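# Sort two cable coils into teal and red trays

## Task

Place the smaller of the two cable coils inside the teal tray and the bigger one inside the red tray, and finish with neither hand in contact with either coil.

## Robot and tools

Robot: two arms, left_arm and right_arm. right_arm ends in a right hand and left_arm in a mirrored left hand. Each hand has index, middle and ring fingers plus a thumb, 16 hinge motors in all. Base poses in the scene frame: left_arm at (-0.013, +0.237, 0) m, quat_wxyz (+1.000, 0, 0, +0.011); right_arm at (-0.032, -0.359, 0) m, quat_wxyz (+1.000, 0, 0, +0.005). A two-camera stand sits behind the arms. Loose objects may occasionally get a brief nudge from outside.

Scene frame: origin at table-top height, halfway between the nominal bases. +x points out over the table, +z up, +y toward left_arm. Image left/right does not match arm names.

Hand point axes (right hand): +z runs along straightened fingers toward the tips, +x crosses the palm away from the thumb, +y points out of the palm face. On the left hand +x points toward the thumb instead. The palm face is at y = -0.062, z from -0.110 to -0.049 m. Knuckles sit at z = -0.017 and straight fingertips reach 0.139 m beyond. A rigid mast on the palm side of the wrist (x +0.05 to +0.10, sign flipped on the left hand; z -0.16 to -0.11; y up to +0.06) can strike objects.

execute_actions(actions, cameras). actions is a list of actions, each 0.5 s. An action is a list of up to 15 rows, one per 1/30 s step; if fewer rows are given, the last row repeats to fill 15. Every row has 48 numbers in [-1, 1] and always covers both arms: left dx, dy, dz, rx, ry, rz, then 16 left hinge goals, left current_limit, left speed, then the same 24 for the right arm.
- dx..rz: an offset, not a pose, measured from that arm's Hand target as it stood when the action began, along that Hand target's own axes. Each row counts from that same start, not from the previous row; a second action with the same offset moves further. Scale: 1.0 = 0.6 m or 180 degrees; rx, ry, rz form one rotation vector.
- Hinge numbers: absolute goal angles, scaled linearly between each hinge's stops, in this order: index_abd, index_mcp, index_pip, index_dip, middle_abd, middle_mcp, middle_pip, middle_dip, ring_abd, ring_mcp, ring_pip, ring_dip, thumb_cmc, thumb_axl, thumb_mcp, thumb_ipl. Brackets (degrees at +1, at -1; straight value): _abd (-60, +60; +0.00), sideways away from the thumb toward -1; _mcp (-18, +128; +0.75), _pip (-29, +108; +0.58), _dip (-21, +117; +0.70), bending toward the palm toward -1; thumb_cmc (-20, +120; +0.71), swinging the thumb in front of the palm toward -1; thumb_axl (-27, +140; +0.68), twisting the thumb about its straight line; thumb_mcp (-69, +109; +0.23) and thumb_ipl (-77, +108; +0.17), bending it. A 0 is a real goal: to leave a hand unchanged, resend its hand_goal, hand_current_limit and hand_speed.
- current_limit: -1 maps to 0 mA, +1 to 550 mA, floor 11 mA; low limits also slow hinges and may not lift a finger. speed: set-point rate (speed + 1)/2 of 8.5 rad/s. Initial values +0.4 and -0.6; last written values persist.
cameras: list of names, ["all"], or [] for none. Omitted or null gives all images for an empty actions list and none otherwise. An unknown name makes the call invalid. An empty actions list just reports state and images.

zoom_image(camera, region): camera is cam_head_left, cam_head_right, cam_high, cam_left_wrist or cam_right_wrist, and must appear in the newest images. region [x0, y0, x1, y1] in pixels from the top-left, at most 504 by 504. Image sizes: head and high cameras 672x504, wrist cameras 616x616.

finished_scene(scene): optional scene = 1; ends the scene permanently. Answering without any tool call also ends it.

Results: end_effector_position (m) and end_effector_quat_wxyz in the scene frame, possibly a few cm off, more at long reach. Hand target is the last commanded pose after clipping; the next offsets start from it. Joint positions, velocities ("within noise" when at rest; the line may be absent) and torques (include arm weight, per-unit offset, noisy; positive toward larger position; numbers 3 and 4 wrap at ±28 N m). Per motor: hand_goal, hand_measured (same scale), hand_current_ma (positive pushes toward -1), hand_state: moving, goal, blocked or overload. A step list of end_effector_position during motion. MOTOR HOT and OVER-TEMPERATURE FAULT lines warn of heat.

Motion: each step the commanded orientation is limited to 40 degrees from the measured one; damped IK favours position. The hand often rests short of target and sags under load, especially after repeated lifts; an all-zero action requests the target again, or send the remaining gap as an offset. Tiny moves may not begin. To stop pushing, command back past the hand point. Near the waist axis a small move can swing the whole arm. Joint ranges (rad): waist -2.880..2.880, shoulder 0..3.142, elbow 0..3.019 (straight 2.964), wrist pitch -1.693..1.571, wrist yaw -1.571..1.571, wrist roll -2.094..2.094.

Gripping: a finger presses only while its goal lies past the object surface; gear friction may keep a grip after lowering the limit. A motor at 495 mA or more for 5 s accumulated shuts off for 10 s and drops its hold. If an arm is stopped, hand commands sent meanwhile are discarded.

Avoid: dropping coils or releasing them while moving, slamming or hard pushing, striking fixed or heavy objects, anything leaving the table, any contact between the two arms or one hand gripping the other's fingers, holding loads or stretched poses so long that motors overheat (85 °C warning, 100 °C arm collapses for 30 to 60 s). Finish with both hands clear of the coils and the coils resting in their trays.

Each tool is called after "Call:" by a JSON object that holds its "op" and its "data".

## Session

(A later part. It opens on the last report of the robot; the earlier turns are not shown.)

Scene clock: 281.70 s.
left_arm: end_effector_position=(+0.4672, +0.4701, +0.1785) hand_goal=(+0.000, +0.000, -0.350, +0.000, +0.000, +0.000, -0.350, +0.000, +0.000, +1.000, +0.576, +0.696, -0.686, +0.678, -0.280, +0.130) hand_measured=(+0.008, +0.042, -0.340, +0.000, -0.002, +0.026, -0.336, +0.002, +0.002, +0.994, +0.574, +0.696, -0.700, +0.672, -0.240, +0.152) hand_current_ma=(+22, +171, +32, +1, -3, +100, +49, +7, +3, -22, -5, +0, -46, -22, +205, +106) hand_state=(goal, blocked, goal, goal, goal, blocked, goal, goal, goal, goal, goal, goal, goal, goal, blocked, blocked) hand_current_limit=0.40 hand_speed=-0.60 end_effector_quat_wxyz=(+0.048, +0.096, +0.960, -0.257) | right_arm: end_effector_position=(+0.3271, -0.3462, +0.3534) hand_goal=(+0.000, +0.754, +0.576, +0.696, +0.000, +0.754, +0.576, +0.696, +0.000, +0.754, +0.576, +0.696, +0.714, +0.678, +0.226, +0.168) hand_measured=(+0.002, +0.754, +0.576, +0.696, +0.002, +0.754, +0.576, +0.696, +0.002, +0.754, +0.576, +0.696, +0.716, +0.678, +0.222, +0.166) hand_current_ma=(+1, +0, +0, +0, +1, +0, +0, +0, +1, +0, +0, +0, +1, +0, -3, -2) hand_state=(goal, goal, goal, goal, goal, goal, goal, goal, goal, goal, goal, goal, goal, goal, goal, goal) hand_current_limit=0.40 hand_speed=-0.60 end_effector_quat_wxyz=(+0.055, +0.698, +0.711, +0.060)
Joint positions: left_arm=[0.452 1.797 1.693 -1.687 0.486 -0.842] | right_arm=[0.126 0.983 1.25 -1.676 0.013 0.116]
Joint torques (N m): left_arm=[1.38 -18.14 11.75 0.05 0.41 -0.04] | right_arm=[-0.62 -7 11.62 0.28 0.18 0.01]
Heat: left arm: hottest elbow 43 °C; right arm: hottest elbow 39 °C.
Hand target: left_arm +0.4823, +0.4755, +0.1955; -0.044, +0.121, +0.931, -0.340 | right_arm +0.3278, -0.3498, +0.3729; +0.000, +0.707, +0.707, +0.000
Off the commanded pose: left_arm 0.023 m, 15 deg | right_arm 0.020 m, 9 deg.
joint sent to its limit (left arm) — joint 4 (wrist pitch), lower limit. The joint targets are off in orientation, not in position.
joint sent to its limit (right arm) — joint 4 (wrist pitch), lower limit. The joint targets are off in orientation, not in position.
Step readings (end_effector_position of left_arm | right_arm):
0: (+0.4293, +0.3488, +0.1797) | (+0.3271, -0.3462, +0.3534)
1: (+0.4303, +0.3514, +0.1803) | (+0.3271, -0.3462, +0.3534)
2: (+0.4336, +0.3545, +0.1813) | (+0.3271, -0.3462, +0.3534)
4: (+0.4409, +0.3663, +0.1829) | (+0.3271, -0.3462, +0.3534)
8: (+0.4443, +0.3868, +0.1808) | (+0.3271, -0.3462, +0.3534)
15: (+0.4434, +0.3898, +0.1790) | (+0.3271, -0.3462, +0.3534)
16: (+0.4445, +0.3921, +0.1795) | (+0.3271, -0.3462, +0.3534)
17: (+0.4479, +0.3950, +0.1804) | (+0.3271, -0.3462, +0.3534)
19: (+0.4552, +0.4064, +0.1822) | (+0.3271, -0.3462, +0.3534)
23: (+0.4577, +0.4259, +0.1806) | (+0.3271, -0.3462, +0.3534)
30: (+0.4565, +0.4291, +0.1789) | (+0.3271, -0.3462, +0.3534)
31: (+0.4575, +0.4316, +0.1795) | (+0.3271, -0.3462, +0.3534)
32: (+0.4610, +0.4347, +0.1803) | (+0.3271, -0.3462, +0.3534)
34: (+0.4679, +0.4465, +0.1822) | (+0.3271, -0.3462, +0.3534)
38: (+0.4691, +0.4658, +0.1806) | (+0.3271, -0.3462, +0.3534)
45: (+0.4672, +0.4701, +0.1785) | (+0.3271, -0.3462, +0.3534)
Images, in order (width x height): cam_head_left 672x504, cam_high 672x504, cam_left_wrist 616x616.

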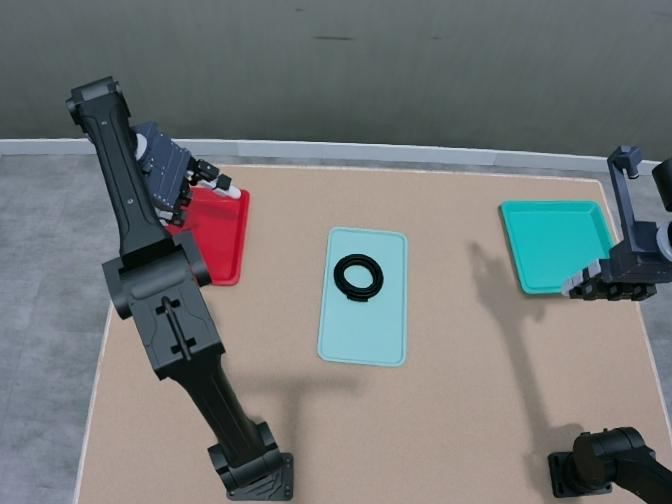

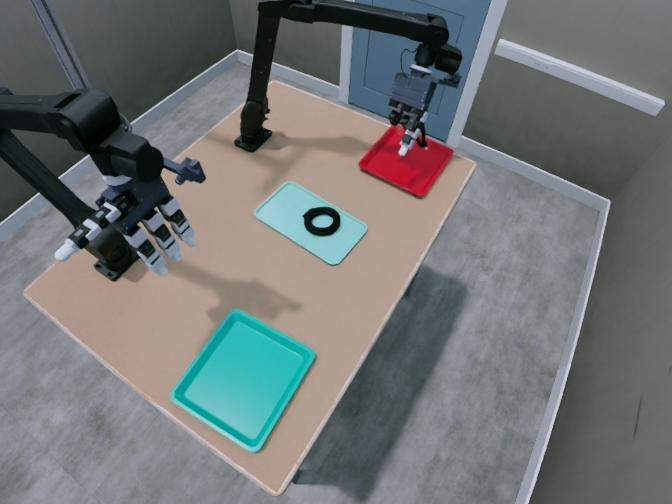

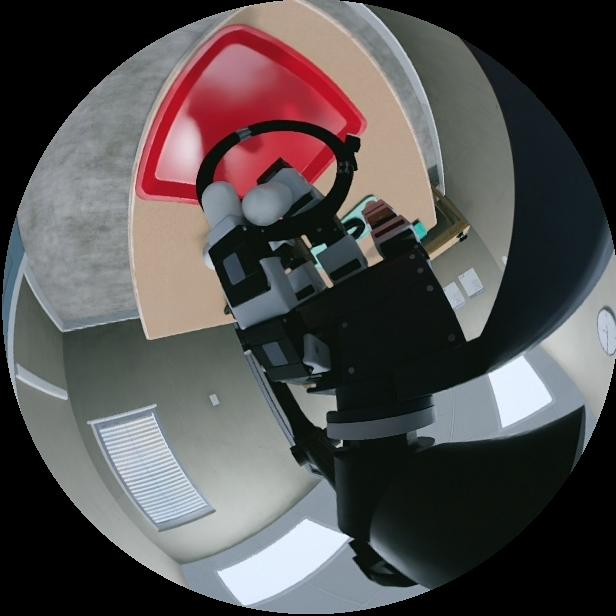

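Call:
{"op": "execute_actions", "data": {"actions": [[[0,0.0322,0.0383,0,0,0,0,0.0,-0.35,0,0,0.0,-0.35,0,0,1,0.576,0.696,-0.686,0.678,-0.28,0.13,0.4,-0.6,0,0,0,0,0,0,0,0.754,0.576,0.696,0,0.754,0.576,0.696,0,0.754,0.576,0.696,0.714,0.678,0.226,0.168,0.4,-0.6]],[[0,0.0268,0.0319,0,0,0,0,0.0,-0.35,0,0,0.0,-0.35,0,0,1,0.576,0.696,-0.686,0.678,-0.28,0.13,0.4,-0.6,0,0,0,0,0,0,0,0.754,0.576,0.696,0,0.754,0.576,0.696,0,0.754,0.576,0.696,0.714,0.678,0.226,0.168,0.4,-0.6]]], "cameras": ["cam_high","cam_left_wrist"]}}

Call:
{"op": "zoom_image", "data": {"camera": "cam_high", "region": [340, 90, 470, 210]}}

Scene clock: 285.70 s.
left_arm: end_effector_position=(+0.4715, +0.4710, +0.1308) hand_goal=(+0.000, +0.000, -0.350, +0.000, +0.000, +0.000, -0.350, +0.000, +0.000, +1.000, +0.576, +0.696, -0.686, +0.678, -0.280, +0.130) hand_measured=(+0.008, +0.042, -0.340, +0.000, -0.002, +0.026, -0.336, +0.002, +0.002, +0.994, +0.574, +0.696, -0.700, +0.672, -0.240, +0.152) hand_current_ma=(+22, +171, +32, +1, -3, +100, +49, +7, +3, -22, -5, +0, -46, -22, +205, +106) hand_state=(goal, blocked, goal, goal, goal, blocked, goal, goal, goal, goal, goal, goal, goal, goal, blocked, blocked) hand_current_limit=0.40 hand_speed=-0.60 end_effector_quat_wxyz=(+0.014, +0.095, +0.955, -0.282) | right_arm: end_effector_position=(+0.3271, -0.3462, +0.3534) hand_goal=(+0.000, +0.754, +0.576, +0.696, +0.000, +0.754, +0.576, +0.696, +0.000, +0.754, +0.576, +0.696, +0.714, +0.678, +0.226, +0.168) hand_measured=(+0.002, +0.754, +0.576, +0.696, +0.002, +0.754, +0.576, +0.696, +0.002, +0.754, +0.576, +0.696, +0.716, +0.678, +0.222, +0.166) hand_current_ma=(+1, +0, +0, +0, +1, +0, +0, +0, +1, +0, +0, +0, +1, +0, -3, -2) hand_state=(goal, goal, goal, goal, goal, goal, goal, goal, goal, goal, goal, goal, goal, goal, goal, goal) hand_current_limit=0.40 hand_speed=-0.60 end_effector_quat_wxyz=(+0.055, +0.698, +0.711, +0.060)
Joint positions: left_arm=[0.452 1.89 1.694 -1.687 0.488 -0.82] | right_arm=[0.126 0.983 1.25 -1.676 0.013 0.116]
Joint torques (N m): left_arm=[1.67 -19.49 9.68 -0.12 0.44 0.18] | right_arm=[-0.38 -6.24 11.6 0.38 0.15 -0.02]
Heat: left arm: hottest elbow 43 °C; right arm: hottest elbow 39 °C.
Hand target: left_arm +0.4823, +0.4754, +0.1405; -0.044, +0.121, +0.931, -0.340 | right_arm +0.3278, -0.3498, +0.3729; +0.000, +0.707, +0.707, +0.000
Off the commanded pose: left_arm 0.015 m, 10 deg | right_arm 0.020 m, 9 deg.
joint sent to its limit (left arm) — joint 4 (wrist pitch), lower limit. The joint targets are off in orientation, not in position.
joint sent to its limit (right arm) — joint 4 (wrist pitch), lower limit. The joint targets are off in orientation, not in position.
Step readings (end_effector_position of left_arm | right_arm):
0: (+0.4672, +0.4701, +0.1785) | (+0.3271, -0.3462, +0.3534)
1: (+0.4673, +0.4701, +0.1773) | (+0.3271, -0.3462, +0.3534)
2: (+0.4677, +0.4701, +0.1758) | (+0.3271, -0.3462, +0.3534)
4: (+0.4682, +0.4703, +0.1702) | (+0.3271, -0.3462, +0.3534)
8: (+0.4690, +0.4707, +0.1551) | (+0.3271, -0.3462, +0.3534)
15: (+0.4693, +0.4708, +0.1490) | (+0.3271, -0.3462, +0.3534)
16: (+0.4694, +0.4708, +0.1484) | (+0.3271, -0.3462, +0.3534)
17: (+0.4699, +0.4708, +0.1472) | (+0.3271, -0.3462, +0.3534)
19: (+0.4705, +0.4708, +0.1433) | (+0.3271, -0.3462, +0.3534)
23: (+0.4712, +0.4709, +0.1338) | (+0.3271, -0.3462, +0.3534)
30: (+0.4715, +0.4710, +0.1308) | (+0.3271, -0.3462, +0.3534)
Images, in order (width x height): cam_high 672x504, cam_left_wrist 616x616.

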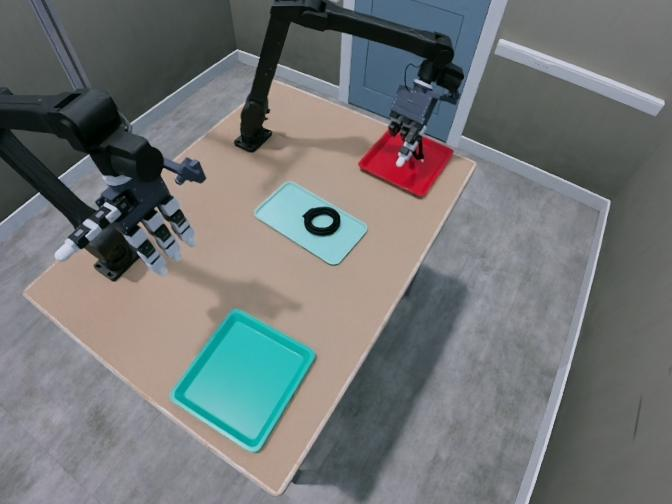

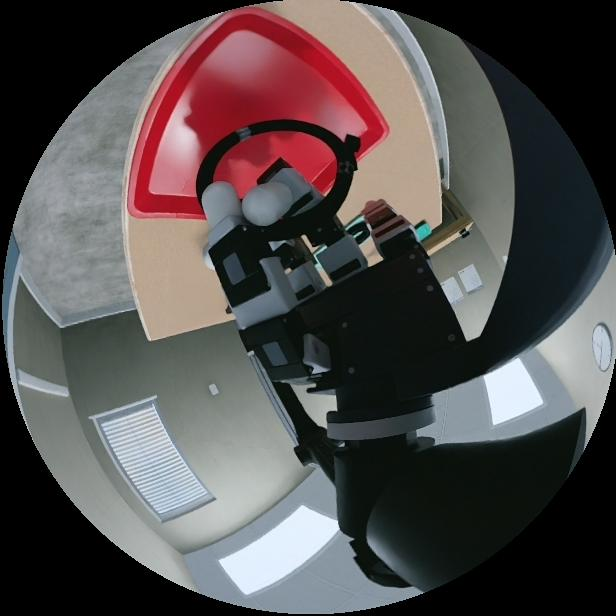

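Scaled by 3.877 from the camera's 672x504 image, which has a finer 960x720 frame.

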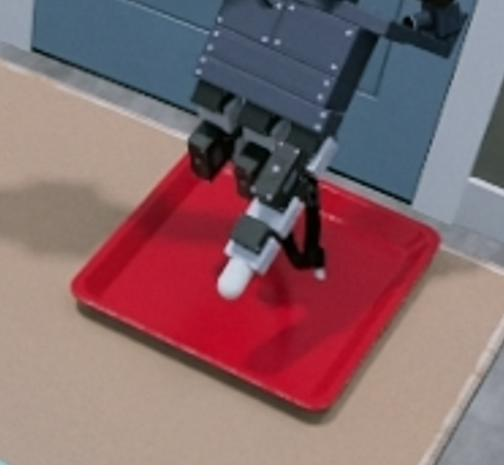

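Call:
{"op": "execute_actions", "data": {"actions": [[[0,0,0,0,0,0,0,0.045,-0.34,0,0,0.03,-0.335,0,0,1,0.576,0.696,-0.686,0.678,-0.2,0.168,0.4,-0.8,0,0,0,0,0,0,0,0.754,0.576,0.696,0,0.754,0.576,0.696,0,0.754,0.576,0.696,0.714,0.678,0.226,0.168,0.4,-0.6]],[[-0.0129,-0.0252,0.0450,0,0,0,0,0.045,-0.34,0,0,0.03,-0.335,0,0,1,0.576,0.696,-0.686,0.678,-0.2,0.168,0.4,-0.8,0,0,0,0,0,0,0,0.754,0.576,0.696,0,0.754,0.576,0.696,0,0.754,0.576,0.696,0.714,0.678,0.226,0.168,0.4,-0.6]]], "cameras": ["cam_high","cam_left_wrist"]}}

Call:
{"op": "zoom_image", "data": {"camera": "cam_high", "region": [340, 90, 470, 210]}}

Scene clock: 292.37 s.
left_arm: end_effector_position=(+0.4832, +0.4457, +0.1311) hand_goal=(+0.000, +0.046, -0.340, +0.000, +0.000, +0.030, -0.334, +0.000, +0.000, +1.000, +0.576, +0.696, -0.686, +0.678, -0.200, +0.168) hand_measured=(+0.008, +0.052, -0.338, +0.000, -0.002, +0.036, -0.330, +0.002, +0.002, +0.994, +0.574, +0.696, -0.694, +0.672, -0.206, +0.166) hand_current_ma=(+20, +17, +8, +1, -3, +21, +14, +7, +3, -23, -5, +0, -23, -19, -20, -10) hand_state=(goal, goal, goal, goal, goal, goal, goal, goal, goal, goal, goal, goal, goal, goal, goal, goal) hand_current_limit=0.40 hand_speed=-0.80 end_effector_quat_wxyz=(+0.014, +0.114, +0.950, -0.290) | right_arm: end_effector_position=(+0.3271, -0.3462, +0.3534) hand_goal=(+0.000, +0.754, +0.576, +0.696, +0.000, +0.754, +0.576, +0.696, +0.000, +0.754, +0.576, +0.696, +0.714, +0.678, +0.226, +0.168) hand_measured=(+0.002, +0.754, +0.576, +0.696, +0.002, +0.754, +0.576, +0.696, +0.002, +0.754, +0.576, +0.696, +0.716, +0.678, +0.222, +0.166) hand_current_ma=(+1, +0, +0, +0, +1, +0, +0, +0, +1, +0, +0, +0, +1, +0, -3, -2) hand_state=(goal, goal, goal, goal, goal, goal, goal, goal, goal, goal, goal, goal, goal, goal, goal, goal) hand_current_limit=0.40 hand_speed=-0.60 end_effector_quat_wxyz=(+0.055, +0.698, +0.711, +0.060)
Joint positions: left_arm=[0.408 1.89 1.694 -1.687 0.509 -0.819] | right_arm=[0.126 0.983 1.25 -1.676 0.013 0.116]
Joint torques (N m): left_arm=[1.79 -19.25 7.27 -0.12 0.51 -0.02] | right_arm=[-0.21 -6.42 11.55 0.4 0.21 0.04]
Heat: left arm: hottest elbow 43 °C; right arm: hottest elbow 39 °C.
Hand target: left_arm +0.4824, +0.4453, +0.1296; -0.044, +0.121, +0.931, -0.340 | right_arm +0.3278, -0.3498, +0.3729; +0.000, +0.707, +0.707, +0.000
Off the commanded pose: left_arm 0.002 m, 9 deg | right_arm 0.020 m, 9 deg.
joint sent to its limit (left arm) — joint 4 (wrist pitch), lower limit. The joint targets are off in orientation, not in position.
joint sent to its limit (right arm) — joint 4 (wrist pitch), lower limit. The joint targets are off in orientation, not in position.
Step readings (end_effector_position of left_arm | right_arm):
0: (+0.4716, +0.4710, +0.1308) | (+0.3271, -0.3462, +0.3534)
1: (+0.4716, +0.4710, +0.1308) | (+0.3271, -0.3462, +0.3534)
2: (+0.4716, +0.4710, +0.1308) | (+0.3271, -0.3462, +0.3534)
4: (+0.4716, +0.4710, +0.1308) | (+0.3271, -0.3462, +0.3534)
8: (+0.4716, +0.4710, +0.1308) | (+0.3271, -0.3462, +0.3534)
15: (+0.4716, +0.4710, +0.1308) | (+0.3271, -0.3462, +0.3534)
16: (+0.4725, +0.4690, +0.1309) | (+0.3271, -0.3462, +0.3534)
17: (+0.4736, +0.4670, +0.1310) | (+0.3271, -0.3462, +0.3534)
19: (+0.4762, +0.4613, +0.1310) | (+0.3271, -0.3462, +0.3534)
23: (+0.4812, +0.4503, +0.1311) | (+0.3271, -0.3462, +0.3534)
30: (+0.4832, +0.4457, +0.1311) | (+0.3271, -0.3462, +0.3534)
Images, in order (width x height): cam_high 672x504, cam_left_wrist 616x616.

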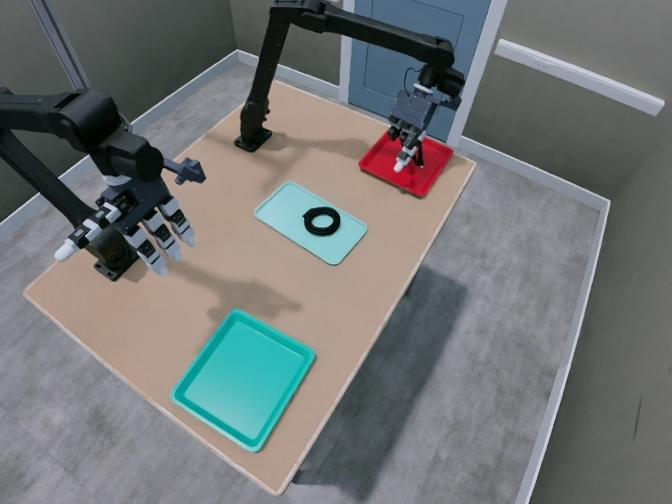

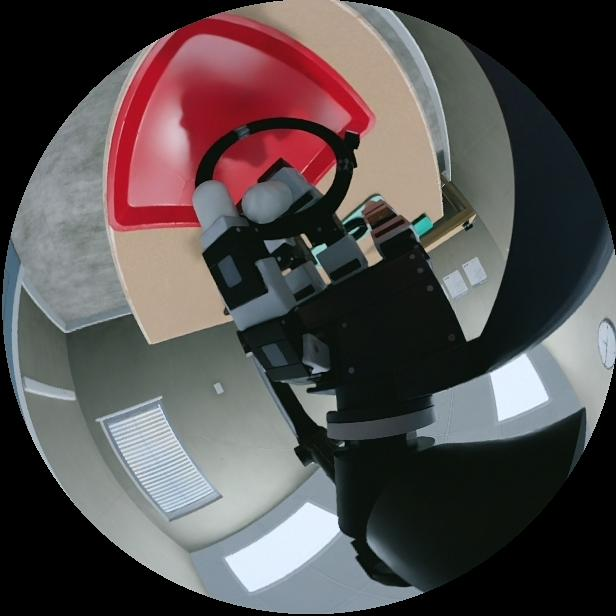

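Scaled by 3.877 from the camera's 672x504 image, which has a finer 960x720 frame.

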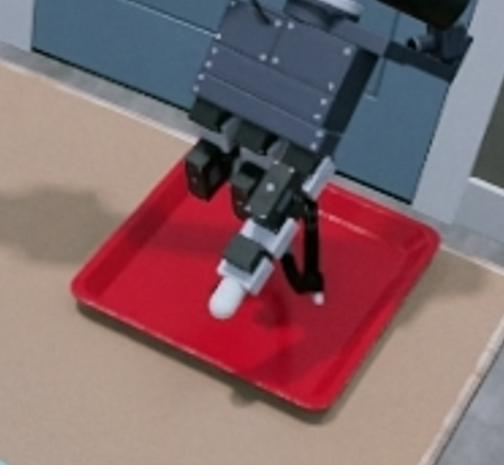

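Call:
{"op": "execute_actions", "data": {"actions": [[[-0.0171,-0.0279,0.0669,0,0,0,0,0.045,-0.34,0,0,0.03,-0.335,0,0,1,0.576,0.696,-0.686,0.678,-0.2,0.168,0.4,-0.8,0,0,0,0,0,0,0,0.754,0.576,0.696,0,0.754,0.576,0.696,0,0.754,0.576,0.696,0.714,0.678,0.226,0.168,0.4,-0.6]]], "cameras": ["cam_high","cam_left_wrist"]}}

Call:
{"op": "zoom_image", "data": {"camera": "cam_high", "region": [340, 90, 470, 210]}}

Call:
{"op": "zoom_image", "data": {"camera": "cam_left_wrist", "region": [150, 60, 400, 310]}}

Scene clock: 294.23 s.
left_arm: end_effector_position=(+0.4831, +0.4031, +0.1098) hand_goal=(+0.000, +0.046, -0.340, +0.000, +0.000, +0.030, -0.334, +0.000, +0.000, +1.000, +0.576, +0.696, -0.686, +0.678, -0.200, +0.168) hand_measured=(+0.006, +0.048, -0.340, +0.000, -0.002, +0.038, -0.328, +0.002, +0.002, +0.992, +0.574, +0.696, -0.692, +0.674, -0.200, +0.166) hand_current_ma=(+18, +5, +1, +0, -3, +24, +19, +7, +3, -25, -5, +0, -22, -18, -1, -5) hand_state=(goal, goal, goal, goal, goal, goal, goal, goal, goal, goal, goal, goal, goal, goal, goal, goal) hand_current_limit=0.40 hand_speed=-0.80 end_effector_quat_wxyz=(-0.014, +0.123, +0.941, -0.316) | right_arm: end_effector_position=(+0.3271, -0.3462, +0.3534) hand_goal=(+0.000, +0.754, +0.576, +0.696, +0.000, +0.754, +0.576, +0.696, +0.000, +0.754, +0.576, +0.696, +0.714, +0.678, +0.226, +0.168) hand_measured=(+0.002, +0.754, +0.576, +0.696, +0.002, +0.754, +0.576, +0.696, +0.002, +0.754, +0.576, +0.696, +0.716, +0.678, +0.222, +0.166) hand_current_ma=(+1, +0, +0, +0, +1, +0, +0, +0, +1, +0, +0, +0, +1, +0, -3, -2) hand_state=(goal, goal, goal, goal, goal, goal, goal, goal, goal, goal, goal, goal, goal, goal, goal, goal) hand_current_limit=0.40 hand_speed=-0.60 end_effector_quat_wxyz=(+0.055, +0.698, +0.711, +0.060)
Joint positions: left_arm=[0.344 1.908 1.654 -1.686 0.541 -0.84] | right_arm=[0.126 0.983 1.25 -1.676 0.013 0.116]
Joint torques (N m): left_arm=[2.02 -19.19 7.43 -0.24 0.53 -0.06] | right_arm=[0.21 -5.77 11.48 0.28 0.15 -0.05]
Heat: left arm: hottest elbow 43 °C; right arm: hottest elbow 39 °C.
Hand target: left_arm +0.4825, +0.4053, +0.1097; -0.044, +0.121, +0.931, -0.340 | right_arm +0.3278, -0.3498, +0.3729; +0.000, +0.707, +0.707, +0.000
Off the commanded pose: left_arm 0.002 m, 5 deg | right_arm 0.020 m, 9 deg.
joint sent to its limit (left arm) — joint 4 (wrist pitch), lower limit. The joint targets are off in orientation, not in position.
joint sent to its limit (right arm) — joint 4 (wrist pitch), lower limit. The joint targets are off in orientation, not in position.
Step readings (end_effector_position of left_arm | right_arm):
0: (+0.4832, +0.4457, +0.1311) | (+0.3271, -0.3462, +0.3534)
1: (+0.4831, +0.4418, +0.1295) | (+0.3271, -0.3462, +0.3534)
2: (+0.4821, +0.4383, +0.1275) | (+0.3271, -0.3462, +0.3534)
4: (+0.4802, +0.4276, +0.1217) | (+0.3271, -0.3462, +0.3534)
8: (+0.4813, +0.4091, +0.1110) | (+0.3271, -0.3462, +0.3534)
15: (+0.4831, +0.4031, +0.1098) | (+0.3271, -0.3462, +0.3534)
Images, in order (width x height): cam_high 672x504, cam_left_wrist 616x616.

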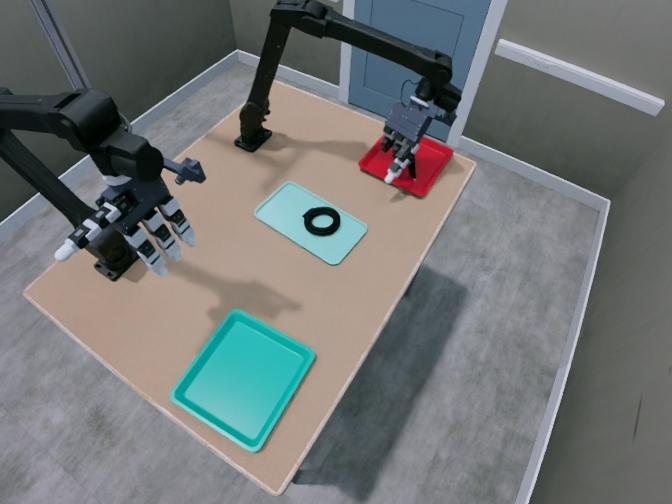

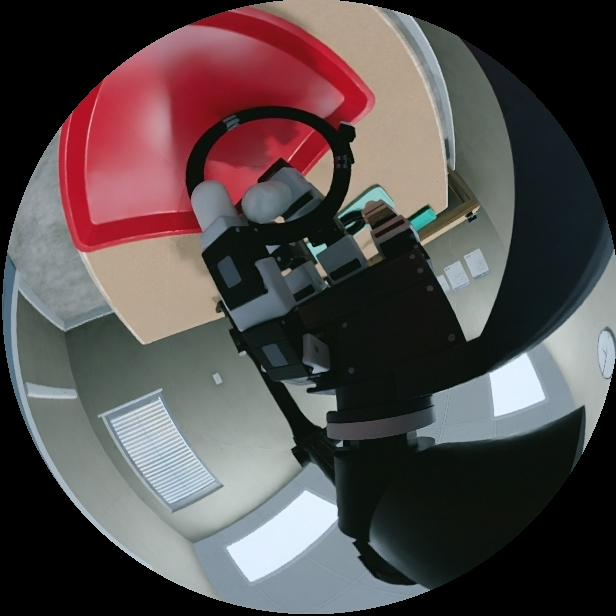

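Scaled by 3.877 from the camera's 672x504 image, which has a finer 960x720 frame.

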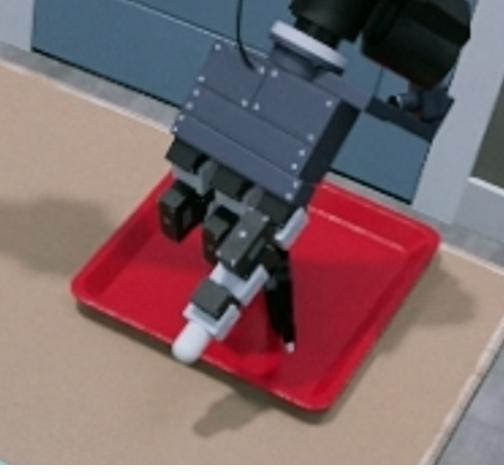

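Scaled by 2.016 from the camera's 616x616 image, which has a finer 880x880 frame.

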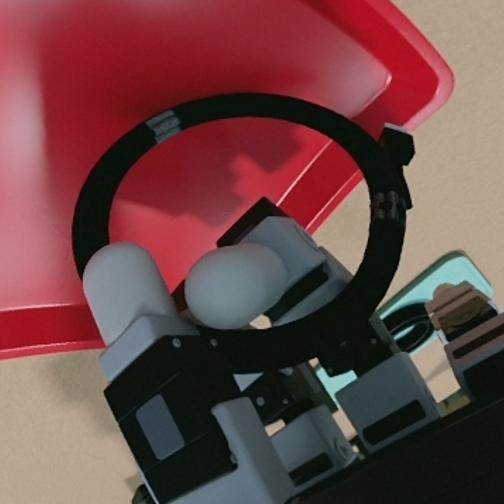

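Call:
{"op": "execute_actions", "data": {"actions": [[[-0.0099,-0.0069,0.0493,0,0,0,0,0.045,-0.34,0,0,0.03,-0.335,0,0,1,0.576,0.696,-0.686,0.678,-0.2,0.168,0.4,-0.8,0,0,0,0,0,0,0,0.754,0.576,0.696,0,0.754,0.576,0.696,0,0.754,0.576,0.696,0.714,0.678,0.226,0.168,0.4,-0.6]],[[-0.0073,0.0005,0.0431,0,0,0,0,0.045,-0.34,0,0,0.03,-0.335,0,0,1,0.576,0.696,-0.686,0.678,-0.2,0.168,0.4,-0.8,0,0,0,0,0,0,0,0.754,0.576,0.696,0,0.754,0.576,0.696,0,0.754,0.576,0.696,0.714,0.678,0.226,0.168,0.4,-0.6]]], "cameras": ["cam_high","cam_left_wrist"]}}

Call:
{"op": "zoom_image", "data": {"camera": "cam_high", "region": [340, 90, 470, 210]}}

Call:
{"op": "zoom_image", "data": {"camera": "cam_left_wrist", "region": [150, 60, 400, 310]}}

Scene clock: 297.13 s.
left_arm: end_effector_position=(+0.4804, +0.3671, +0.0736) hand_goal=(+0.000, +0.046, -0.340, +0.000, +0.000, +0.030, -0.334, +0.000, +0.000, +1.000, +0.576, +0.696, -0.686, +0.678, -0.200, +0.168) hand_measured=(+0.006, +0.054, -0.336, +0.000, -0.002, +0.036, -0.328, +0.002, +0.002, +0.992, +0.574, +0.696, -0.700, +0.672, -0.194, +0.170) hand_current_ma=(+18, +28, +11, +0, -3, +20, +19, +7, +3, -26, -5, +0, -48, -22, +23, +11) hand_state=(goal, goal, goal, goal, goal, goal, goal, goal, goal, goal, goal, goal, goal, goal, goal, goal) hand_current_limit=0.40 hand_speed=-0.80 end_effector_quat_wxyz=(-0.043, +0.125, +0.931, -0.340) | right_arm: end_effector_position=(+0.3271, -0.3462, +0.3534) hand_goal=(+0.000, +0.754, +0.576, +0.696, +0.000, +0.754, +0.576, +0.696, +0.000, +0.754, +0.576, +0.696, +0.714, +0.678, +0.226, +0.168) hand_measured=(+0.002, +0.754, +0.576, +0.696, +0.002, +0.754, +0.576, +0.696, +0.002, +0.754, +0.576, +0.696, +0.716, +0.678, +0.222, +0.166) hand_current_ma=(+1, +0, +0, +0, +1, +0, +0, +0, +1, +0, +0, +0, +1, +0, -3, -2) hand_state=(goal, goal, goal, goal, goal, goal, goal, goal, goal, goal, goal, goal, goal, goal, goal, goal) hand_current_limit=0.40 hand_speed=-0.60 end_effector_quat_wxyz=(+0.055, +0.698, +0.711, +0.060)
Joint positions: left_arm=[0.29 1.949 1.605 -1.654 0.573 -0.864] | right_arm=[0.126 0.983 1.25 -1.676 0.013 0.116]
Joint torques (N m): left_arm=[1.44 -19.02 6.95 0.05 0.57 -0.07] | right_arm=[-0.5 -6.3 11.64 0.29 0.16 0.03]
Heat: left arm: hottest elbow 43 °C; right arm: hottest elbow 39 °C.
Hand target: left_arm +0.4827, +0.3652, +0.0698; -0.044, +0.121, +0.931, -0.340 | right_arm +0.3278, -0.3498, +0.3729; +0.000, +0.707, +0.707, +0.000
Off the commanded pose: left_arm 0.005 m, 0 deg | right_arm 0.020 m, 9 deg.
joint sent to its limit (right arm) — joint 4 (wrist pitch), lower limit. The joint targets are off in orientation, not in position.
Step readings (end_effector_position of left_arm | right_arm):
0: (+0.4831, +0.4031, +0.1098) | (+0.3271, -0.3462, +0.3534)
1: (+0.4831, +0.4014, +0.1090) | (+0.3271, -0.3462, +0.3534)
2: (+0.4832, +0.3994, +0.1086) | (+0.3271, -0.3462, +0.3534)
4: (+0.4827, +0.3960, +0.1065) | (+0.3271, -0.3462, +0.3534)
8: (+0.4831, +0.3900, +0.1017) | (+0.3271, -0.3462, +0.3534)
15: (+0.4830, +0.3883, +0.0977) | (+0.3271, -0.3462, +0.3534)
16: (+0.4829, +0.3863, +0.0960) | (+0.3271, -0.3462, +0.3534)
17: (+0.4832, +0.3843, +0.0936) | (+0.3271, -0.3462, +0.3534)
19: (+0.4815, +0.3797, +0.0874) | (+0.3271, -0.3462, +0.3534)
23: (+0.4790, +0.3709, +0.0765) | (+0.3271, -0.3462, +0.3534)
30: (+0.4804, +0.3671, +0.0736) | (+0.3271, -0.3462, +0.3534)
Images, in order (width x height): cam_high 672x504, cam_left_wrist 616x616.

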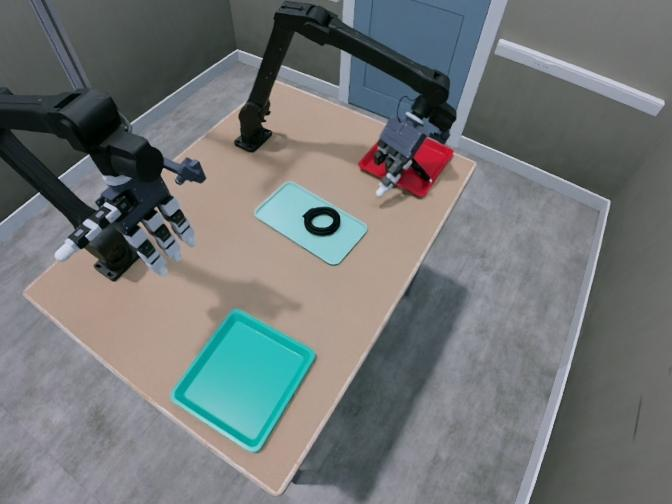

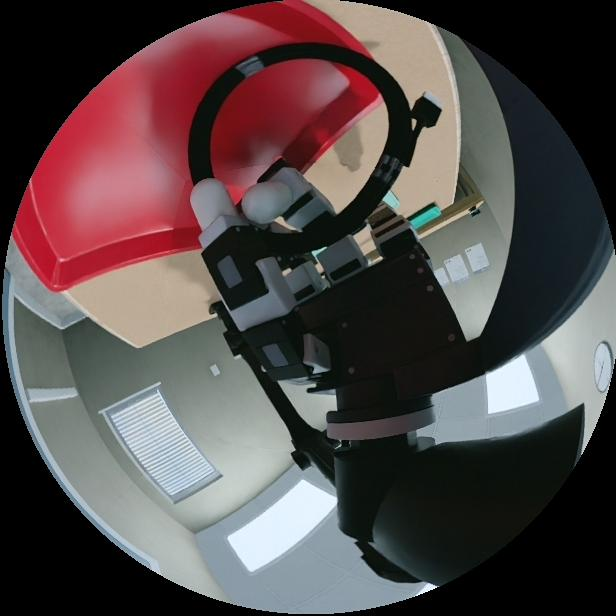

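Scaled by 3.877 from the camera's 672x504 image, which has a finer 960x720 frame.

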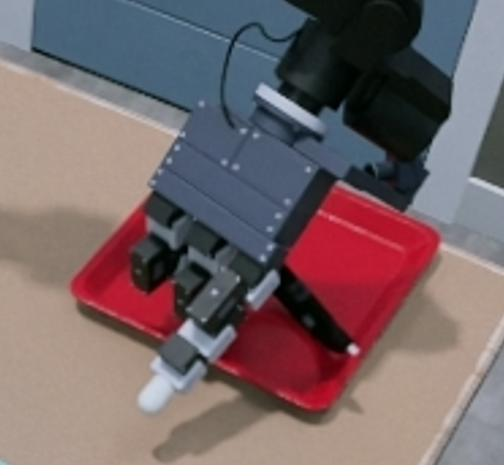

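Scaled by 2.016 from the camera's 616x616 image, which has a finer 880x880 frame.

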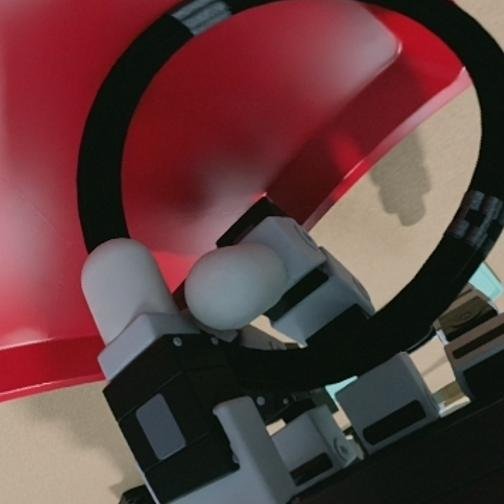

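Call:
{"op": "execute_actions", "data": {"actions": [], "cameras": ["cam_head_left","cam_head_right"]}}

Call:
{"op": "zoom_image", "data": {"camera": "cam_head_right", "region": [110, 130, 310, 310]}}

Call:
{"op": "zoom_image", "data": {"camera": "cam_head_left", "region": [100, 130, 300, 310]}}

Scene clock: 299.80 s.
left_arm: end_effector_position=(+0.4804, +0.3671, +0.0736) hand_goal=(+0.000, +0.046, -0.340, +0.000, +0.000, +0.030, -0.334, +0.000, +0.000, +1.000, +0.576, +0.696, -0.686, +0.678, -0.200, +0.168) hand_measured=(+0.006, +0.054, -0.336, +0.000, -0.002, +0.036, -0.328, +0.002, +0.002, +0.992, +0.574, +0.696, -0.700, +0.672, -0.194, +0.170) hand_current_ma=(+18, +28, +10, +0, -3, +20, +19, +7, +3, -26, -5, +0, -48, -22, +23, +11) hand_state=(goal, goal, goal, goal, goal, goal, goal, goal, goal, goal, goal, goal, goal, goal, goal, goal) hand_current_limit=0.40 hand_speed=-0.80 end_effector_quat_wxyz=(-0.043, +0.125, +0.931, -0.340) | right_arm: end_effector_position=(+0.3271, -0.3462, +0.3534) hand_goal=(+0.000, +0.754, +0.576, +0.696, +0.000, +0.754, +0.576, +0.696, +0.000, +0.754, +0.576, +0.696, +0.714, +0.678, +0.226, +0.168) hand_measured=(+0.002, +0.754, +0.576, +0.696, +0.002, +0.754, +0.576, +0.696, +0.002, +0.754, +0.576, +0.696, +0.716, +0.678, +0.222, +0.166) hand_current_ma=(+1, +0, +0, +0, +1, +0, +0, +0, +1, +0, +0, +0, +1, +0, -3, -2) hand_state=(goal, goal, goal, goal, goal, goal, goal, goal, goal, goal, goal, goal, goal, goal, goal, goal) hand_current_limit=0.40 hand_speed=-0.60 end_effector_quat_wxyz=(+0.055, +0.698, +0.711, +0.060)
Joint positions: left_arm=[0.29 1.949 1.605 -1.654 0.573 -0.864] | right_arm=[0.126 0.983 1.25 -1.676 0.013 0.116]
Joint velocities: within noise
Joint torques (N m): left_arm=[1.49 -19.02 6.95 0.03 0.57 -0.07] | right_arm=[0.03 -5.83 11.62 0.36 0.2 0.01]
Heat: left arm: hottest elbow 43 °C; right arm: hottest elbow 39 °C.
Hand target: left_arm +0.4827, +0.3652, +0.0698; -0.044, +0.121, +0.931, -0.340 | right_arm +0.3278, -0.3498, +0.3729; +0.000, +0.707, +0.707, +0.000
Off the commanded pose: left_arm 0.005 m, 0 deg | right_arm 0.020 m, 9 deg.
Images, in order (width x height): cam_head_left 672x504, cam_head_right 672x504.

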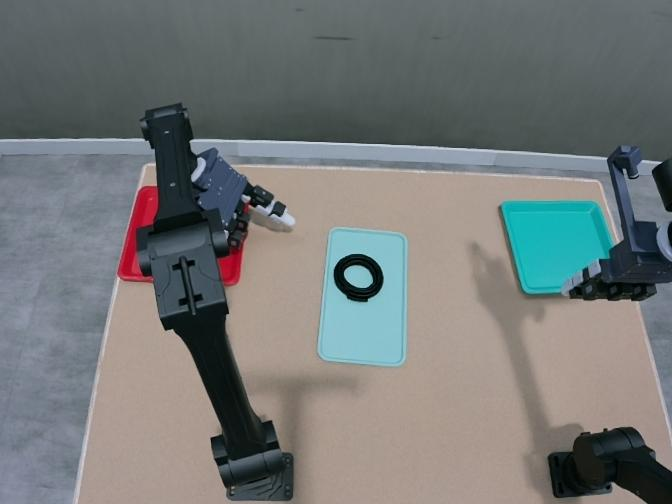

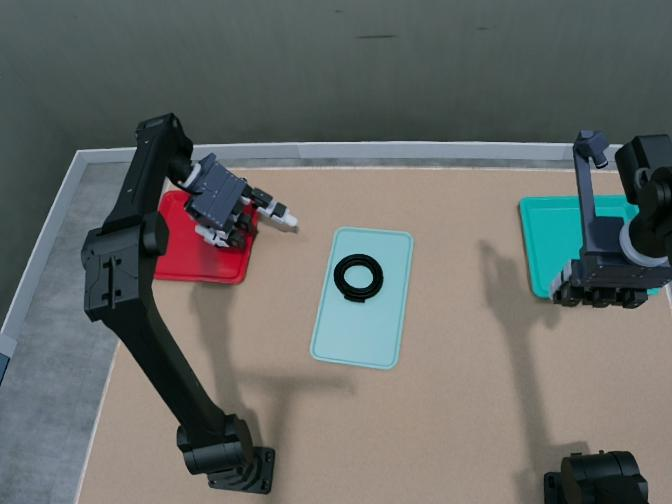

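Scaled by 2.520 from the camera's 672x504 image, which has a finer 960x720 frame.

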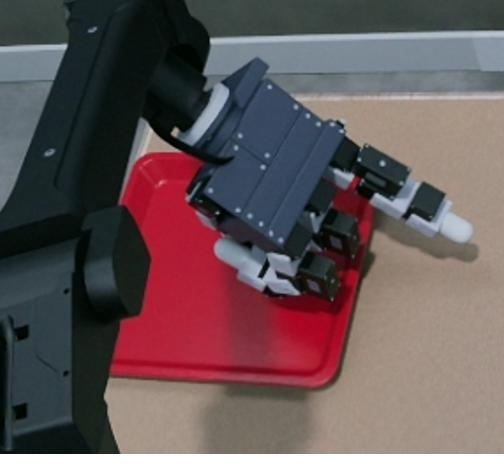

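Scaled by 2.520 from the camera's 672x504 image, which has a finer 960x720 frame.

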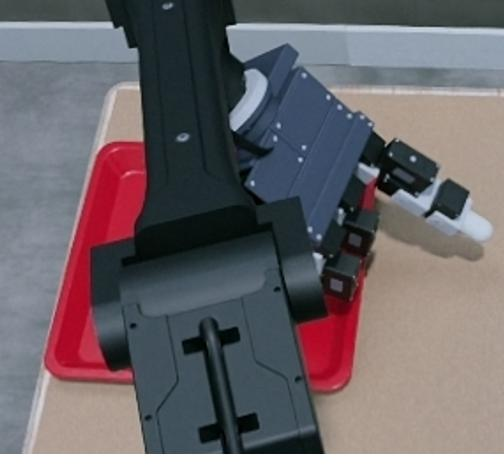

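Call:
{"op": "execute_actions", "data": {"actions": [[[0.02,-0.0205,-0.032,0,0,0,0,0.045,-0.34,0,0,0.03,-0.335,0,0,1,0.576,0.696,-0.686,0.678,-0.2,0.168,0.4,-0.8,0,0,0,0,0,0,0,0.754,0.576,0.696,0,0.754,0.576,0.696,0,0.754,0.576,0.696,0.714,0.678,0.226,0.168,0.4,-0.6]],[[0.0557,0.0323,-0.0433,0,0,0,0,0.045,-0.34,0,0,0.03,-0.335,0,0,1,0.576,0.696,-0.686,0.678,-0.2,0.168,0.4,-0.8,0,0,0,0,0,0,0,0.754,0.576,0.696,0,0.754,0.576,0.696,0,0.754,0.576,0.696,0.714,0.678,0.226,0.168,0.4,-0.6]]], "cameras": ["cam_high","cam_left_wrist"]}}

Call:
{"op": "zoom_image", "data": {"camera": "cam_high", "region": [340, 90, 470, 210]}}

Scene clock: 304.07 s.
left_arm: end_effector_position=(+0.4439, +0.4147, +0.0865) hand_goal=(+0.000, +0.046, -0.340, +0.000, +0.000, +0.030, -0.334, +0.000, +0.000, +1.000, +0.576, +0.696, -0.686, +0.678, -0.200, +0.168) hand_measured=(+0.004, +0.056, -0.334, +0.000, -0.002, +0.036, -0.328, +0.002, +0.000, +0.992, +0.574, +0.696, -0.692, +0.674, -0.194, +0.172) hand_current_ma=(+12, +35, +15, +0, -3, +20, +19, +7, +2, -26, -5, +0, -19, -12, +23, +12) hand_state=(goal, goal, goal, goal, goal, goal, goal, goal, goal, goal, goal, goal, goal, goal, goal, goal) hand_current_limit=0.40 hand_speed=-0.80 end_effector_quat_wxyz=(-0.038, +0.103, +0.937, -0.331) | right_arm: end_effector_position=(+0.3271, -0.3462, +0.3534) hand_goal=(+0.000, +0.754, +0.576, +0.696, +0.000, +0.754, +0.576, +0.696, +0.000, +0.754, +0.576, +0.696, +0.714, +0.678, +0.226, +0.168) hand_measured=(+0.002, +0.754, +0.576, +0.696, +0.002, +0.754, +0.576, +0.696, +0.002, +0.754, +0.576, +0.696, +0.716, +0.678, +0.222, +0.166) hand_current_ma=(+1, +0, +0, +0, +1, +0, +0, +0, +1, +0, +0, +0, +1, +0, -3, -2) hand_state=(goal, goal, goal, goal, goal, goal, goal, goal, goal, goal, goal, goal, goal, goal, goal, goal) hand_current_limit=0.40 hand_speed=-0.60 end_effector_quat_wxyz=(+0.055, +0.698, +0.711, +0.060)
Joint positions: left_arm=[0.392 1.892 1.554 -1.679 0.529 -0.815] | right_arm=[0.126 0.983 1.25 -1.676 0.013 0.116]
Joint torques (N m): left_arm=[1.08 -20.72 7.06 -0.61 0.43 0.17] | right_arm=[-0.21 -5.54 11.84 0.36 0.15 0.01]
Heat: left arm: hottest elbow 43 °C; right arm: hottest elbow 39 °C.
Hand target: left_arm +0.4475, +0.4104, +0.0996; -0.044, +0.121, +0.931, -0.340 | right_arm +0.3278, -0.3498, +0.3729; +0.000, +0.707, +0.707, +0.000
Off the commanded pose: left_arm 0.014 m, 3 deg | right_arm 0.020 m, 9 deg.
joint sent to its limit (left arm) — joint 4 (wrist pitch), lower limit. The joint targets still meet the commanded pose.
joint sent to its limit (right arm) — joint 4 (wrist pitch), lower limit. The joint targets are off in orientation, not in position.
Step readings (end_effector_position of left_arm | right_arm):
0: (+0.4804, +0.3671, +0.0736) | (+0.3271, -0.3462, +0.3534)
1: (+0.4796, +0.3671, +0.0738) | (+0.3271, -0.3462, +0.3534)
2: (+0.4783, +0.3667, +0.0742) | (+0.3271, -0.3462, +0.3534)
4: (+0.4759, +0.3661, +0.0751) | (+0.3271, -0.3462, +0.3534)
8: (+0.4753, +0.3659, +0.0755) | (+0.3271, -0.3462, +0.3534)
15: (+0.4753, +0.3659, +0.0755) | (+0.3271, -0.3462, +0.3534)
16: (+0.4729, +0.3690, +0.0751) | (+0.3271, -0.3462, +0.3534)
17: (+0.4691, +0.3715, +0.0748) | (+0.3271, -0.3462, +0.3534)
19: (+0.4567, +0.3826, +0.0760) | (+0.3271, -0.3462, +0.3534)
23: (+0.4455, +0.4081, +0.0827) | (+0.3271, -0.3462, +0.3534)
30: (+0.4437, +0.4153, +0.0865) | (+0.3271, -0.3462, +0.3534)
Images, in order (width x height): cam_high 672x504, cam_left_wrist 616x616.

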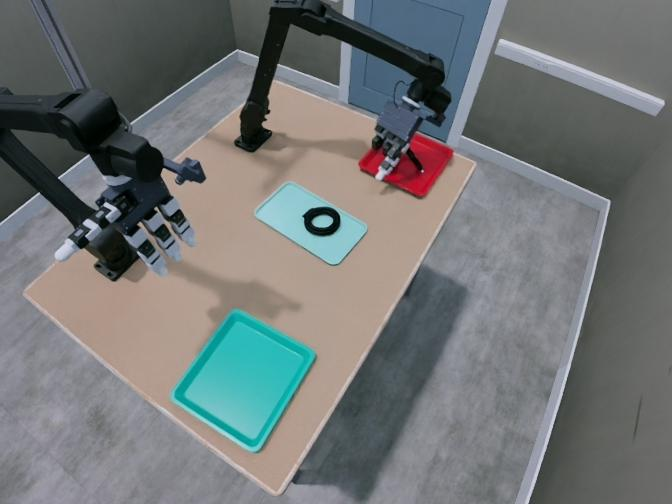

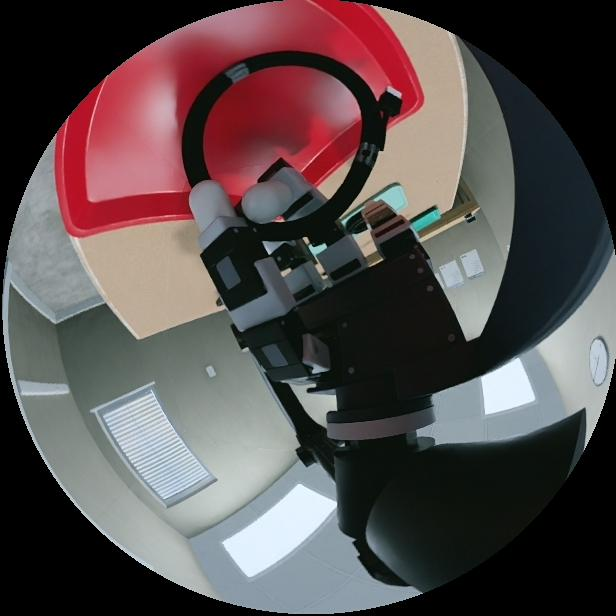

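Scaled by 3.877 from the camera's 672x504 image, which has a finer 960x720 frame.

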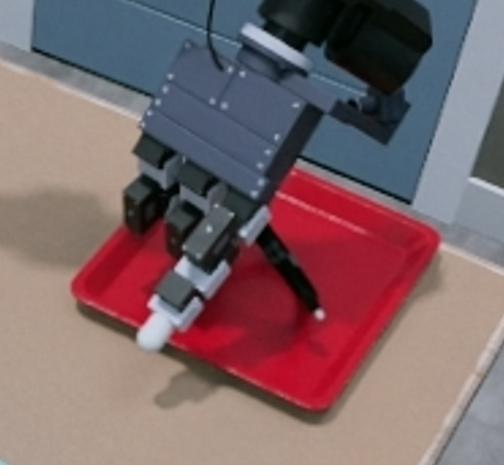

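Call:
{"op": "execute_actions", "data": {"actions": [[[0.0129,0.0097,0.0572,0,0,0,0,0.045,-0.34,0,0,0.03,-0.335,0,0,1,0.576,0.696,-0.686,0.678,-0.2,0.168,0.4,-0.8,0,0,0,0,0,0,0,0.754,0.576,0.696,0,0.754,0.576,0.696,0,0.754,0.576,0.696,0.714,0.678,0.226,0.168,0.4,-0.6]],[[0.0129,0.0097,0.0572,0,0,0,0,0.045,-0.34,0,0,0.03,-0.335,0,0,1,0.576,0.696,-0.686,0.678,-0.2,0.168,0.4,-0.8,0,0,0,0,0,0,0,0.754,0.576,0.696,0,0.754,0.576,0.696,0,0.754,0.576,0.696,0.714,0.678,0.226,0.168,0.4,-0.6]]], "cameras": ["cam_high","cam_left_wrist"]}}

Call:
{"op": "zoom_image", "data": {"camera": "cam_high", "region": [340, 90, 470, 210]}}

Call:
{"op": "zoom_image", "data": {"camera": "cam_left_wrist", "region": [150, 20, 420, 290]}}

Scene clock: 307.03 s.
left_arm: end_effector_position=(+0.4215, +0.3831, +0.0400) hand_goal=(+0.000, +0.046, -0.340, +0.000, +0.000, +0.030, -0.334, +0.000, +0.000, +1.000, +0.576, +0.696, -0.686, +0.678, -0.200, +0.168) hand_measured=(+0.002, +0.066, -0.332, +0.000, -0.002, +0.038, -0.328, +0.002, +0.000, +0.992, +0.574, +0.696, -0.690, +0.676, -0.182, +0.180) hand_current_ma=(+7, +76, +24, +0, -3, +28, +20, +7, +1, -28, -5, +0, -14, -5, +86, +53) hand_state=(goal, blocked, goal, goal, goal, goal, goal, goal, goal, goal, goal, goal, goal, goal, goal, goal) hand_current_limit=0.40 hand_speed=-0.80 end_effector_quat_wxyz=(-0.046, +0.119, +0.931, -0.342) | right_arm: end_effector_position=(+0.3271, -0.3462, +0.3534) hand_goal=(+0.000, +0.754, +0.576, +0.696, +0.000, +0.754, +0.576, +0.696, +0.000, +0.754, +0.576, +0.696, +0.714, +0.678, +0.226, +0.168) hand_measured=(+0.002, +0.754, +0.576, +0.696, +0.002, +0.754, +0.576, +0.696, +0.002, +0.754, +0.576, +0.696, +0.716, +0.678, +0.222, +0.166) hand_current_ma=(+1, +0, +0, +0, +1, +0, +0, +0, +1, +0, +0, +0, +1, +0, -3, -2) hand_state=(goal, goal, goal, goal, goal, goal, goal, goal, goal, goal, goal, goal, goal, goal, goal, goal) hand_current_limit=0.40 hand_speed=-0.60 end_effector_quat_wxyz=(+0.055, +0.698, +0.711, +0.060)
Joint positions: left_arm=[0.357 1.877 1.393 -1.556 0.547 -0.804] | right_arm=[0.126 0.983 1.25 -1.676 0.013 0.116]
Joint torques (N m): left_arm=[1.2 -18.14 6.01 -0.01 0.5 -0.01] | right_arm=[-0.91 -6.42 11.52 0.58 0.17 0.01]
Heat: left arm: hottest elbow 43 °C; right arm: hottest elbow 39 °C.
Hand target: left_arm +0.4235, +0.3801, +0.0396; -0.044, +0.121, +0.931, -0.341 | right_arm +0.3278, -0.3498, +0.3729; +0.000, +0.707, +0.707, +0.000
Off the commanded pose: left_arm 0.004 m, 0 deg | right_arm 0.020 m, 9 deg.
joint sent to its limit (right arm) — joint 4 (wrist pitch), lower limit. The joint targets are off in orientation, not in position.
Step readings (end_effector_position of left_arm | right_arm):
0: (+0.4439, +0.4147, +0.0865) | (+0.3271, -0.3462, +0.3534)
1: (+0.4426, +0.4133, +0.0843) | (+0.3271, -0.3462, +0.3534)
2: (+0.4412, +0.4114, +0.0816) | (+0.3271, -0.3462, +0.3534)
4: (+0.4338, +0.4060, +0.0741) | (+0.3271, -0.3462, +0.3534)
8: (+0.4268, +0.3986, +0.0666) | (+0.3271, -0.3462, +0.3534)
15: (+0.4278, +0.3976, +0.0664) | (+0.3271, -0.3462, +0.3534)
16: (+0.4273, +0.3962, +0.0628) | (+0.3271, -0.3462, +0.3534)
17: (+0.4287, +0.3942, +0.0583) | (+0.3271, -0.3462, +0.3534)
19: (+0.4227, +0.3897, +0.0473) | (+0.3271, -0.3462, +0.3534)
23: (+0.4204, +0.3842, +0.0403) | (+0.3271, -0.3462, +0.3534)
30: (+0.4215, +0.3831, +0.0400) | (+0.3271, -0.3462, +0.3534)
Images, in order (width x height): cam_high 672x504, cam_left_wrist 616x616.

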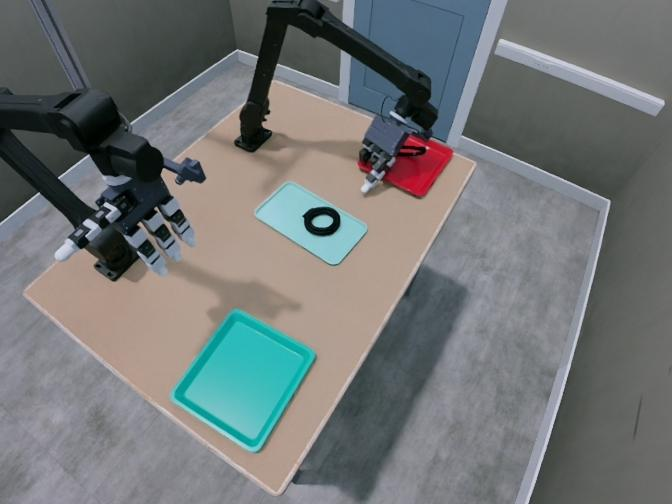

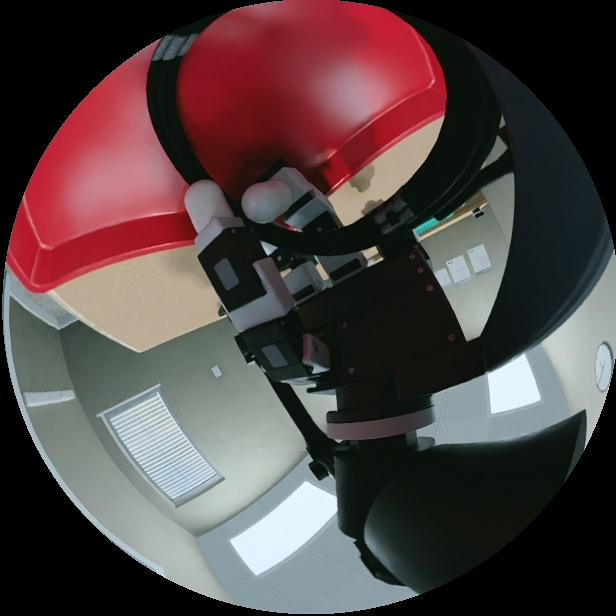

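Scaled by 3.877 from the camera's 672x504 image, which has a finer 960x720 frame.

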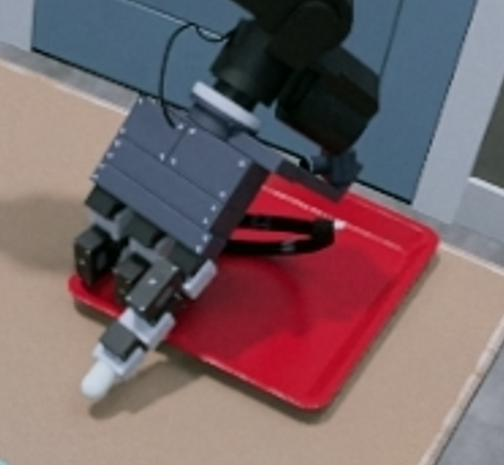

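Scaled by 1.867 from the camera's 616x616 image, which has a finer 880x880 frame.

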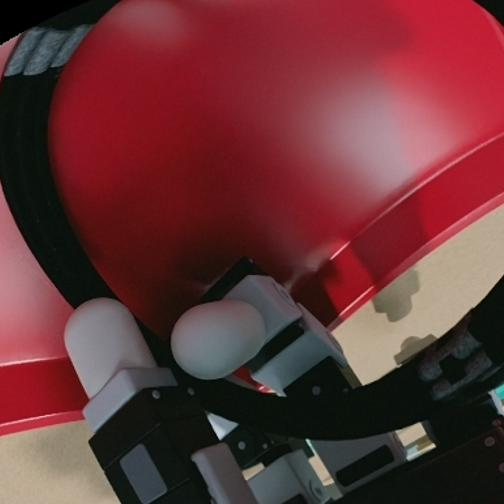

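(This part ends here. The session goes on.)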